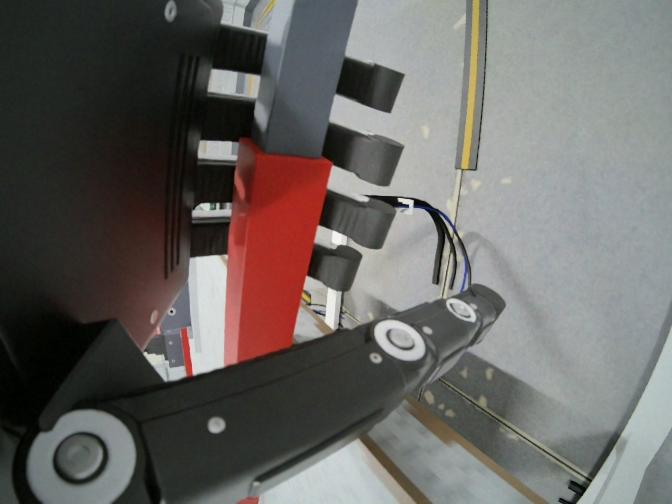

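Emit:
{"op": "move", "data": {"arm8": {"joints": {"hand_index": -0.95, "hand_middle": -0.95, "hand_ring": -0.95, "hand_little": -0.95, "hand_force_limit": 0.2}}, "cameras": ["arm8_cam_wrist"]}}

Scene clock: 1508.70 s.
Joint torques (N m): arm1=[3.08 1.49 10.26 1.88 0.08 -0.02] | arm2=[0.32 7.88 6.02 1.77 -0.06 -0.21] | arm3=[-0.26 1.32 7.88 1.39 0.12 -0.11] | arm4=[-0.15 1.61 8.95 1.66 0.05 -0.13] | arm5=[-0.79 2.67 9.63 2.25 -0.05 -0.07] | arm6=[0.5 1.38 8.28 2.09 0.15 0.06] | arm7=[-0.97 -6.95 9.65 0.25 -0.13 -0.15] | arm8=[-0.67 -16.73 9.78 1.39 -0.81 0.08]
Motor temperatures (°C): arm1=[30 26 57 28 24 27] | arm2=[27 27 55 26 25 24] | arm3=[33 27 39 24 26 27] | arm4=[28 30 38 25 26 25] | arm5=[28 27 39 25 26 22] | arm6=[24 24 54 26 25 27] | arm7=[27 29 38 27 29 24] | arm8=[25 36 41 23 24 24]
Heat: arm1: hottest joint3_rad 57 °C; arm2: hottest joint3_rad 55 °C; arm3: hottest joint3_rad 39 °C; arm4: hottest joint3_rad 38 °C; arm5: hottest joint3_rad 39 °C; arm6: hottest joint3_rad 54 °C; arm7: hottest joint3_rad 38 °C; arm8: hottest joint3_rad 41 °C.
move: arm8 done
Joint velocities: within noise
arm1.joint_positions: joint1_rad=-0.013 joint2_rad=+0.648 joint3_rad=+1.310 joint4_rad=-1.216 joint5_rad=-0.003 joint6_rad=-1.009 hand_little=+1.000 hand_ring=+1.000 hand_middle=+1.000 hand_index=+1.000 hand_thumb_turn=+1.000 hand_thumb_bend=+1.000 hand_force_limit=+1.000 hand_speed=+0.400
arm1.joint_status: not commanded
arm1.hand_stopped_by: target,target,target,target,target,target
arm1.little_load_n: 0.0
arm1.ring_load_n: 0.0
arm1.middle_load_n: 0.0
arm1.index_load_n: 0.0
arm1.thumb_bend_load_n: 0.0
arm1.thumb_turn_load_n: 0.0
arm1.hand: x=+1.1534 y=+0.0315 z=+1.2416 quat_wxyz=(-0.474, +0.247, +0.835, -0.128)
arm1.hand_target: x=+1.1520 y=+0.0280 z=+1.2642 quat_wxyz=(-0.496, +0.242, +0.823, -0.138)
arm1.hand_status: not commanded
arm2, arm3, arm4, arm5, arm6, arm7: as last shown
arm8.joint_positions: joint1_rad=-1.529 joint2_rad=+2.231 joint3_rad=+1.564 joint4_rad=-0.277 joint5_rad=-0.995 joint6_rad=-0.810 hand_little=-0.950 hand_ring=-0.950 hand_middle=-0.950 hand_index=-0.949 hand_thumb_turn=-1.000 hand_thumb_bend=+1.000 hand_force_limit=+0.200 hand_speed=-0.500
arm8.joint_status: all done
arm8.hand_stopped_by: target,target,target,target,target,target
arm8.little_load_n: 0.0
arm8.ring_load_n: 0.0
arm8.middle_load_n: 0.0
arm8.index_load_n: 4.0
arm8.thumb_bend_load_n: 0.0
arm8.thumb_turn_load_n: 0.0
arm8.hand: x=+1.5588 y=-0.4454 z=+0.7046 quat_wxyz=(-0.522, +0.840, -0.135, +0.067)
arm8.hand_target: x=+1.5756 y=-0.4482 z=+0.7284 quat_wxyz=(-0.531, +0.833, -0.132, +0.084)
arm8.hand_status: not commanded

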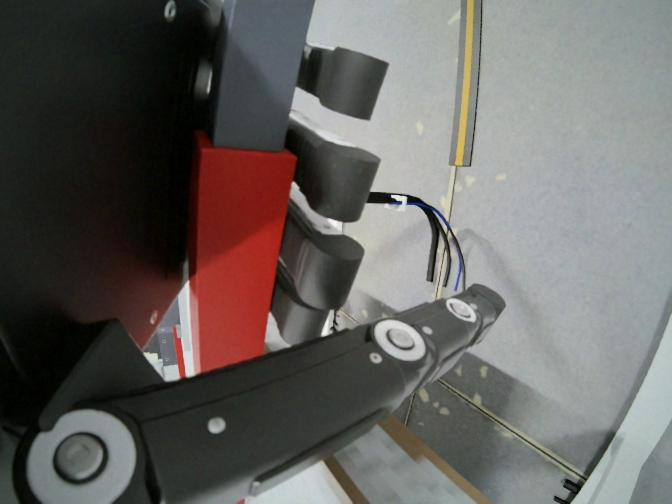

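Emit:
{"op": "move", "data": {"arm8": {"target": [1.570, -0.448, 0.80, 0.5307, -0.8330, 0.1319, -0.0840], "speed": 0.08}, "cameras": ["arm8_cam_wrist"]}}

Scene clock: 1515.30 s.
Joint torques (N m): arm1=[2.9 1.49 10.3 1.87 0.08 -0.02] | arm2=[0.32 7.82 6.02 1.77 -0.06 -0.21] | arm3=[-0.79 1.38 7.94 1.46 0.05 -0.1] | arm4=[-0.09 1.55 8.95 1.66 0.05 -0.15] | arm5=[-1.14 3.31 9.83 2.33 -0.05 -0.09] | arm6=[0.38 1.38 8.29 2.1 0.15 0.06] | arm7=[-1.08 -6.77 9.62 0.28 -0.12 -0.16] | arm8=[-0.62 -22.83 10.41 0.06 -1.83 0.39]
Motor temperatures (°C): arm1=[30 26 57 28 24 27] | arm2=[27 27 55 26 25 24] | arm3=[32 27 39 24 26 27] | arm4=[28 30 38 25 26 25] | arm5=[28 27 39 25 26 22] | arm6=[24 24 54 26 25 27] | arm7=[27 29 38 27 29 24] | arm8=[25 35 41 23 25 24]
Heat: arm1: hottest joint3_rad 57 °C; arm2: hottest joint3_rad 55 °C; arm3: hottest joint3_rad 39 °C; arm4: hottest joint3_rad 38 °C; arm5: hottest joint3_rad 39 °C; arm6: hottest joint3_rad 54 °C; arm7: hottest joint3_rad 38 °C; arm8: hottest joint3_rad 41 °C.
move: arm8 off_target
Joint velocities: within noise
arm1, arm2, arm3, arm4, arm5, arm6, arm7: as last shown
arm2.little_load_n: -0.5
arm5.index_load_n: -0.5
arm8.joint_positions: joint1_rad=-1.530 joint2_rad=+2.211 joint3_rad=+1.564 joint4_rad=-0.372 joint5_rad=-0.967 joint6_rad=-0.852 hand_little=-0.950 hand_ring=-0.950 hand_middle=-0.950 hand_index=-0.948 hand_thumb_turn=-1.000 hand_thumb_bend=+1.000 hand_force_limit=+0.200 hand_speed=-0.500
arm8.joint_status: not commanded
arm8.hand_stopped_by: target,target,target,target,target,target
arm8.little_load_n: 0.0
arm8.ring_load_n: 0.0
arm8.middle_load_n: 1.5
arm8.index_load_n: 7.5
arm8.thumb_bend_load_n: 0.0
arm8.thumb_turn_load_n: 0.0
arm8.hand: x=+1.5479 y=-0.4519 z=+0.7070 quat_wxyz=(-0.503, +0.851, -0.143, +0.053)
arm8.hand_target: x=+1.5670 y=-0.4477 z=+0.7962 quat_wxyz=(-0.530, +0.834, -0.130, +0.083)
arm8.hand_status: off_target (0.096 m and 5.3 deg from the pose sent, 0.096 m and 2.4 deg at the start)

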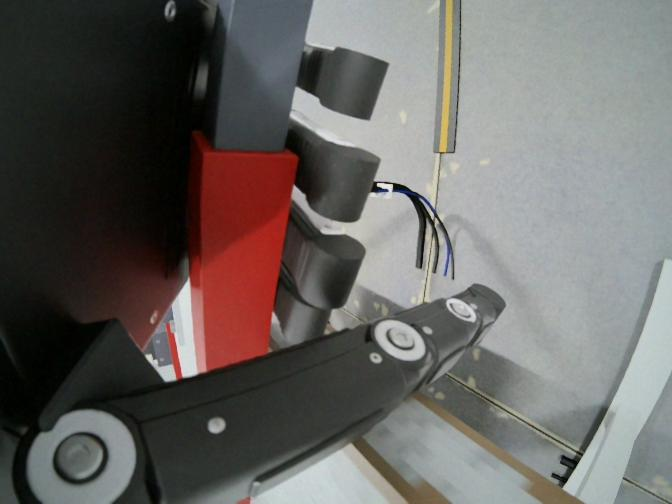

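Emit:
{"op": "move", "data": {"arm8": {"target": [1.570, -0.450, 0.815, 0.5202, -0.8369, 0.0946, -0.1420], "speed": 0.06, "joints": {"hand_ring": -1.0, "hand_little": -1.0, "hand_middle": -1.0}}, "cameras": ["arm8_cam_wrist"]}}

Scene clock: 1525.87 s.
Joint torques (N m): arm1=[2.96 1.55 10.26 1.88 0.08 -0.02] | arm2=[0.32 7.82 6.02 1.76 -0.06 -0.21] | arm3=[-1.08 1.9 7.62 1.44 0.03 -0.14] | arm4=[-0.15 1.67 8.9 1.7 0.04 -0.14] | arm5=[-0.97 3.31 9.84 2.37 -0.07 -0.08] | arm6=[0.44 1.32 8.29 2.07 0.16 0.06] | arm7=[-0.85 -6.83 9.69 0.29 -0.13 -0.15] | arm8=[0.15 -23.77 8.28 1.7 -1.65 -0.01]
Motor temperatures (°C): arm1=[30 26 57 28 24 27] | arm2=[27 27 54 26 25 24] | arm3=[32 27 39 24 26 27] | arm4=[28 29 38 25 26 25] | arm5=[28 27 39 25 26 22] | arm6=[24 24 54 26 25 27] | arm7=[27 28 38 27 29 24] | arm8=[25 36 40 23 27 25]
Heat: arm1: hottest joint3_rad 57 °C; arm2: hottest joint3_rad 54 °C; arm3: hottest joint3_rad 39 °C; arm4: hottest joint3_rad 38 °C; arm5: hottest joint3_rad 39 °C; arm6: hottest joint3_rad 54 °C; arm7: hottest joint3_rad 38 °C; arm8: hottest joint3_rad 40 °C.
move: arm8 off_target
Joint velocities: within noise
arm1, arm2, arm3, arm4, arm5, arm6, arm7: as last shown
arm2.little_load_n: 0.0
arm3.ring_load_n: -0.5
arm5.ring_load_n: -0.5
arm5.index_load_n: 0.0
arm8.joint_positions: joint1_rad=-1.530 joint2_rad=+2.169 joint3_rad=+1.482 joint4_rad=-0.279 joint5_rad=-0.924 joint6_rad=-0.859 hand_little=-1.000 hand_ring=-0.999 hand_middle=-0.989 hand_index=-0.949 hand_thumb_turn=-1.000 hand_thumb_bend=+1.000 hand_force_limit=+0.200 hand_speed=-0.500
arm8.joint_status: all done
arm8.hand_stopped_by: target,target,force,target,target,target
arm8.little_load_n: 0.0
arm8.ring_load_n: 7.0
arm8.middle_load_n: 5.5
arm8.index_load_n: 0.0
arm8.thumb_bend_load_n: 0.0
arm8.thumb_turn_load_n: -0.5
arm8.hand: x=+1.5427 y=-0.4583 z=+0.7046 quat_wxyz=(-0.492, +0.856, -0.134, +0.087)
arm8.hand_target: x=+1.5632 y=-0.4507 z=+0.7972 quat_wxyz=(-0.520, +0.837, -0.093, +0.141)
arm8.hand_status: off_target (0.114 m and 8.7 deg from the pose sent, 0.110 m and 11.9 deg at the start; pose on its path clipped on 35 of 50 steps)

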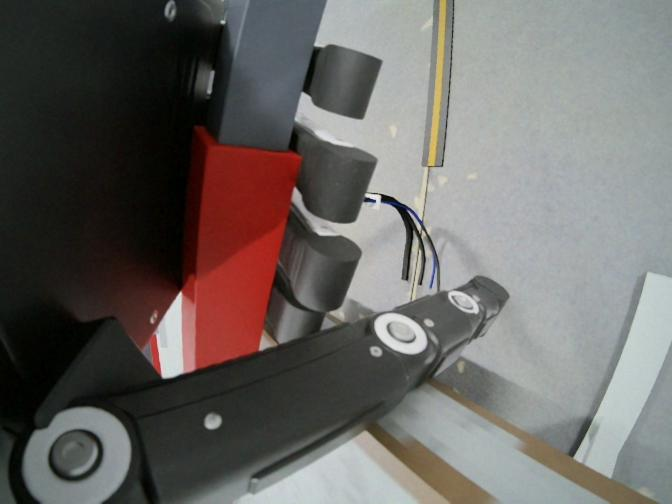

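Emit:
{"op": "move", "data": {"arm8": {"target": [1.565, -0.450, 0.825, 0.5202, -0.8369, 0.0946, -0.1420], "speed": 0.6}, "cameras": ["arm8_cam_wrist"]}}

Scene clock: 1532.87 s.
Joint torques (N m): arm1=[3.02 1.61 10.25 1.87 0.07 -0.02] | arm2=[0.32 7.82 6.01 1.77 -0.06 -0.21] | arm3=[-0.97 1.85 8.01 1.54 0.1 -0.06] | arm4=[-0.26 1.67 8.92 1.65 0.05 -0.13] | arm5=[-0.73 2.67 9.72 2.28 -0.08 -0.07] | arm6=[0.5 1.38 8.27 2.09 0.16 0.07] | arm7=[-0.79 -7.06 9.69 0.21 -0.13 -0.15] | arm8=[0.03 -23.94 7.6 1.31 -1.82 -0.02]
Motor temperatures (°C): arm1=[30 26 57 28 24 27] | arm2=[27 27 53 26 25 24] | arm3=[32 27 39 24 26 27] | arm4=[28 29 38 25 26 25] | arm5=[28 27 39 25 26 22] | arm6=[24 24 54 26 25 27] | arm7=[27 28 38 27 29 24] | arm8=[25 36 40 23 27 25]
Heat: arm1: hottest joint3_rad 57 °C; arm2: hottest joint3_rad 53 °C; arm3: hottest joint3_rad 39 °C; arm4: hottest joint3_rad 38 °C; arm5: hottest joint3_rad 39 °C; arm6: hottest joint3_rad 54 °C; arm7: hottest joint3_rad 38 °C; arm8: hottest joint3_rad 40 °C.
move: arm8 off_target
Joint velocities: within noise
arm1, arm7: as last shown
arm2.joint_positions: joint1_rad=+0.650 joint2_rad=+0.649 joint3_rad=+1.979 joint4_rad=-1.491 joint5_rad=+0.003 joint6_rad=-0.991 hand_little=+1.000 hand_ring=+1.000 hand_middle=+0.600 hand_index=+0.600 hand_thumb_turn=-1.000 hand_thumb_bend=+0.300 hand_force_limit=+0.600 hand_speed=+0.300
arm2.joint_status: not commanded
arm2.hand_stopped_by: target,target,target,target,target,target
arm2.little_load_n: 0.0
arm2.ring_load_n: 0.0
arm2.middle_load_n: 0.0
arm2.index_load_n: 0.0
arm2.thumb_bend_load_n: 0.0
arm2.thumb_turn_load_n: 0.5
arm2.hand: x=+0.9272 y=+0.5424 z=+1.4823 quat_wxyz=(+0.098, +0.559, -0.513, +0.644)
arm2.hand_target: x=+0.9234 y=+0.5470 z=+1.4875 quat_wxyz=(+0.100, +0.559, -0.508, +0.648)
arm2.hand_status: not commanded
arm3.joint_positions: joint1_rad=-0.143 joint2_rad=+0.630 joint3_rad=+1.453 joint4_rad=-1.273 joint5_rad=+0.068 joint6_rad=-1.049 hand_little=+1.000 hand_ring=+1.000 hand_middle=+1.000 hand_index=+1.000 hand_thumb_turn=+1.000 hand_thumb_bend=+1.000 hand_force_limit=+0.000 hand_speed=-0.800
arm3.joint_status: not commanded
arm3.hand_stopped_by: target,target,target,target,target,target
arm3.little_load_n: 0.0
arm3.ring_load_n: 0.0
arm3.middle_load_n: 0.0
arm3.index_load_n: -0.5
arm3.thumb_bend_load_n: 0.0
arm3.thumb_turn_load_n: 0.0
arm3.hand: x=-0.1053 y=+0.4353 z=+1.2896 quat_wxyz=(+0.325, +0.336, -0.778, +0.421)
arm3.hand_target: x=-0.1051 y=+0.4368 z=+1.2986 quat_wxyz=(+0.330, +0.333, -0.773, +0.428)
arm3.hand_status: not commanded
arm4.joint_positions: joint1_rad=+0.343 joint2_rad=+0.602 joint3_rad=+1.329 joint4_rad=-1.163 joint5_rad=-0.020 joint6_rad=-1.080 hand_little=+1.000 hand_ring=+1.000 hand_middle=+1.000 hand_index=+1.000 hand_thumb_turn=+1.000 hand_thumb_bend=+1.000 hand_force_limit=+0.000 hand_speed=-0.800
arm4.joint_status: not commanded
arm4.hand_stopped_by: target,target,target,target,target,target
arm4.little_load_n: 0.0
arm4.ring_load_n: 0.0
arm4.middle_load_n: 0.0
arm4.index_load_n: 0.0
arm4.thumb_bend_load_n: 0.0
arm4.thumb_turn_load_n: 0.0
arm4.hand: x=-0.8393 y=+0.4005 z=+1.2738 quat_wxyz=(+0.182, +0.559, -0.631, +0.506)
arm4.hand_target: x=-0.8397 y=+0.4016 z=+1.2840 quat_wxyz=(+0.185, +0.555, -0.626, +0.515)
arm4.hand_status: not commanded
arm5.joint_positions: joint1_rad=+0.438 joint2_rad=+0.625 joint3_rad=+1.349 joint4_rad=-1.251 joint5_rad=-0.254 joint6_rad=-0.999 hand_little=+1.000 hand_ring=+1.000 hand_middle=+1.000 hand_index=+1.000 hand_thumb_turn=+1.000 hand_thumb_bend=+1.000 hand_force_limit=+0.000 hand_speed=-0.800
arm5.joint_status: not commanded
arm5.hand_stopped_by: target,target,target,target,target,target
arm5.little_load_n: 0.0
arm5.ring_load_n: 0.0
arm5.middle_load_n: 0.0
arm5.index_load_n: 0.0
arm5.thumb_bend_load_n: 0.0
arm5.thumb_turn_load_n: 0.0
arm5.hand: x=-1.2023 y=+0.1277 z=+1.2197 quat_wxyz=(-0.345, +0.862, +0.025, +0.372)
arm5.hand_target: x=-1.2027 y=+0.1275 z=+1.2290 quat_wxyz=(-0.349, +0.856, +0.027, +0.380)
arm5.hand_status: not commanded
arm6.joint_positions: joint1_rad=-0.375 joint2_rad=+0.618 joint3_rad=+1.405 joint4_rad=-1.167 joint5_rad=+0.287 joint6_rad=-1.422 hand_little=+1.000 hand_ring=+1.000 hand_middle=+1.000 hand_index=+1.000 hand_thumb_turn=+1.000 hand_thumb_bend=+1.000 hand_force_limit=+0.000 hand_speed=-0.800
arm6.joint_status: not commanded
arm6.hand_stopped_by: target,target,target,target,target,target
arm6.little_load_n: 0.0
arm6.ring_load_n: 0.0
arm6.middle_load_n: 0.0
arm6.index_load_n: 0.0
arm6.thumb_bend_load_n: 0.0
arm6.thumb_turn_load_n: 0.0
arm6.hand: x=-0.7223 y=-0.4619 z=+1.3335 quat_wxyz=(-0.258, +0.745, +0.355, +0.501)
arm6.hand_target: x=-0.7230 y=-0.4639 z=+1.3457 quat_wxyz=(-0.267, +0.739, +0.350, +0.510)
arm6.hand_status: not commanded
arm8.joint_positions: joint1_rad=-1.530 joint2_rad=+2.164 joint3_rad=+1.471 joint4_rad=-0.261 joint5_rad=-0.919 joint6_rad=-0.859 hand_little=-1.000 hand_ring=-0.998 hand_middle=-0.989 hand_index=-0.949 hand_thumb_turn=-1.000 hand_thumb_bend=+1.000 hand_force_limit=+0.200 hand_speed=-0.500
arm8.joint_status: not commanded
arm8.hand_stopped_by: target,target,force,target,target,target
arm8.little_load_n: 0.0
arm8.ring_load_n: 9.0
arm8.middle_load_n: 6.5
arm8.index_load_n: 0.0
arm8.thumb_bend_load_n: 0.0
arm8.thumb_turn_load_n: -1.0
arm8.hand: x=+1.5426 y=-0.4590 z=+0.7044 quat_wxyz=(-0.492, +0.856, -0.133, +0.093)
arm8.hand_target: x=+1.5584 y=-0.4511 z=+0.7970 quat_wxyz=(-0.520, +0.838, -0.093, +0.141)
arm8.hand_status: off_target (0.123 m and 8.1 deg from the pose sent, 0.123 m and 8.7 deg at the start; pose on its path clipped on 25 of 29 steps)

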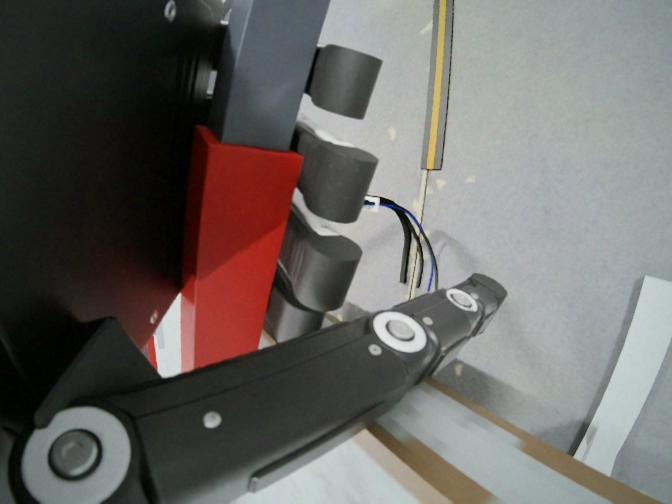

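Emit:
{"op": "move", "data": {"arm8": {"joints": {"joint2_rad": 1.96}, "min_time_s": 1.5}, "cameras": ["arm8_cam_wrist"]}}

Scene clock: 1546.03 s.
Joint torques (N m): arm1=[2.9 1.38 10.29 1.91 0.07 -0.03] | arm2=[0.32 7.88 6.02 1.77 -0.06 -0.21] | arm3=[-1.38 1.79 8.06 1.36 0.13 -0.08] | arm4=[-0.03 1.67 8.95 1.66 0.05 -0.14] | arm5=[-0.97 2.84 9.76 2.39 -0.03 -0.09] | arm6=[0.38 1.32 8.31 2.09 0.16 0.06] | arm7=[-0.91 -6.77 9.7 0.28 -0.13 -0.16] | arm8=[0.03 -27.81 8.38 1.09 -2.29 0.02]
Motor temperatures (°C): arm1=[30 26 57 28 24 27] | arm2=[27 27 52 26 25 23] | arm3=[32 27 40 24 26 27] | arm4=[28 29 38 25 26 25] | arm5=[28 27 39 25 26 22] | arm6=[24 24 54 26 25 27] | arm7=[27 28 38 27 29 24] | arm8=[25 39 40 23 30 25]
Heat: arm1: hottest joint3_rad 57 °C; arm2: hottest joint3_rad 52 °C; arm3: hottest joint3_rad 40 °C; arm4: hottest joint3_rad 38 °C; arm5: hottest joint3_rad 39 °C; arm6: hottest joint3_rad 54 °C; arm7: hottest joint3_rad 38 °C; arm8: hottest joint3_rad 40 °C.
move: arm8 time_out
Joint velocities: within noise
arm1, arm2, arm3, arm4, arm5, arm6, arm7: as last shown
arm1.thumb_turn_load_n: 0.5
arm2.thumb_turn_load_n: 0.0
arm3.ring_load_n: -0.5
arm3.index_load_n: 0.0
arm5.thumb_turn_load_n: -0.5
arm8.joint_positions: joint1_rad=-1.530 joint2_rad=+2.149 joint3_rad=+1.462 joint4_rad=-0.257 joint5_rad=-0.906 joint6_rad=-0.863 hand_little=-1.000 hand_ring=-0.998 hand_middle=-0.989 hand_index=-0.949 hand_thumb_turn=-1.000 hand_thumb_bend=+1.000 hand_force_limit=+0.200 hand_speed=-0.500
arm8.joint_status: joint2_rad time_out (moved -0.015 of -0.204)
arm8.hand_stopped_by: target,target,force,target,target,target
arm8.little_load_n: 0.5
arm8.ring_load_n: 11.0
arm8.middle_load_n: 7.0
arm8.index_load_n: 4.5
arm8.thumb_bend_load_n: -0.5
arm8.thumb_turn_load_n: -1.0
arm8.on_its_own: joint2_rad reads +2.149 and still pushes toward +1.960 since a time_out; joint5_rad reads -0.906 and still pushes toward -0.958 since a time_out
arm8.hand: x=+1.5434 y=-0.4610 z=+0.7091 quat_wxyz=(-0.488, +0.857, -0.131, +0.101)
arm8.hand_target: x=+1.5622 y=-0.4503 z=+0.8439 quat_wxyz=(-0.525, +0.830, -0.075, +0.170)
arm8.hand_status: not commanded

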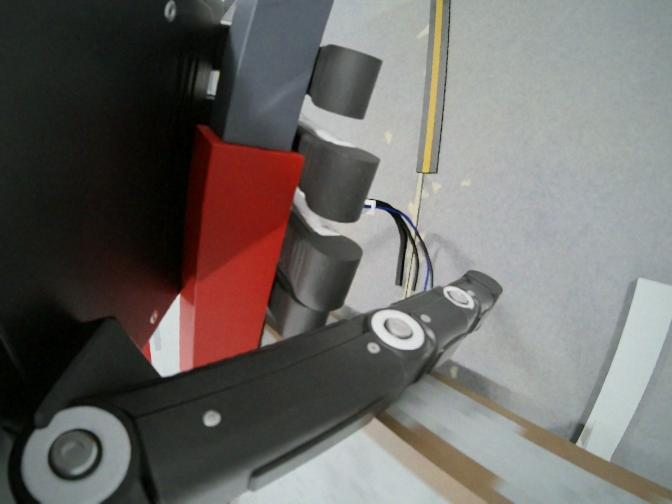

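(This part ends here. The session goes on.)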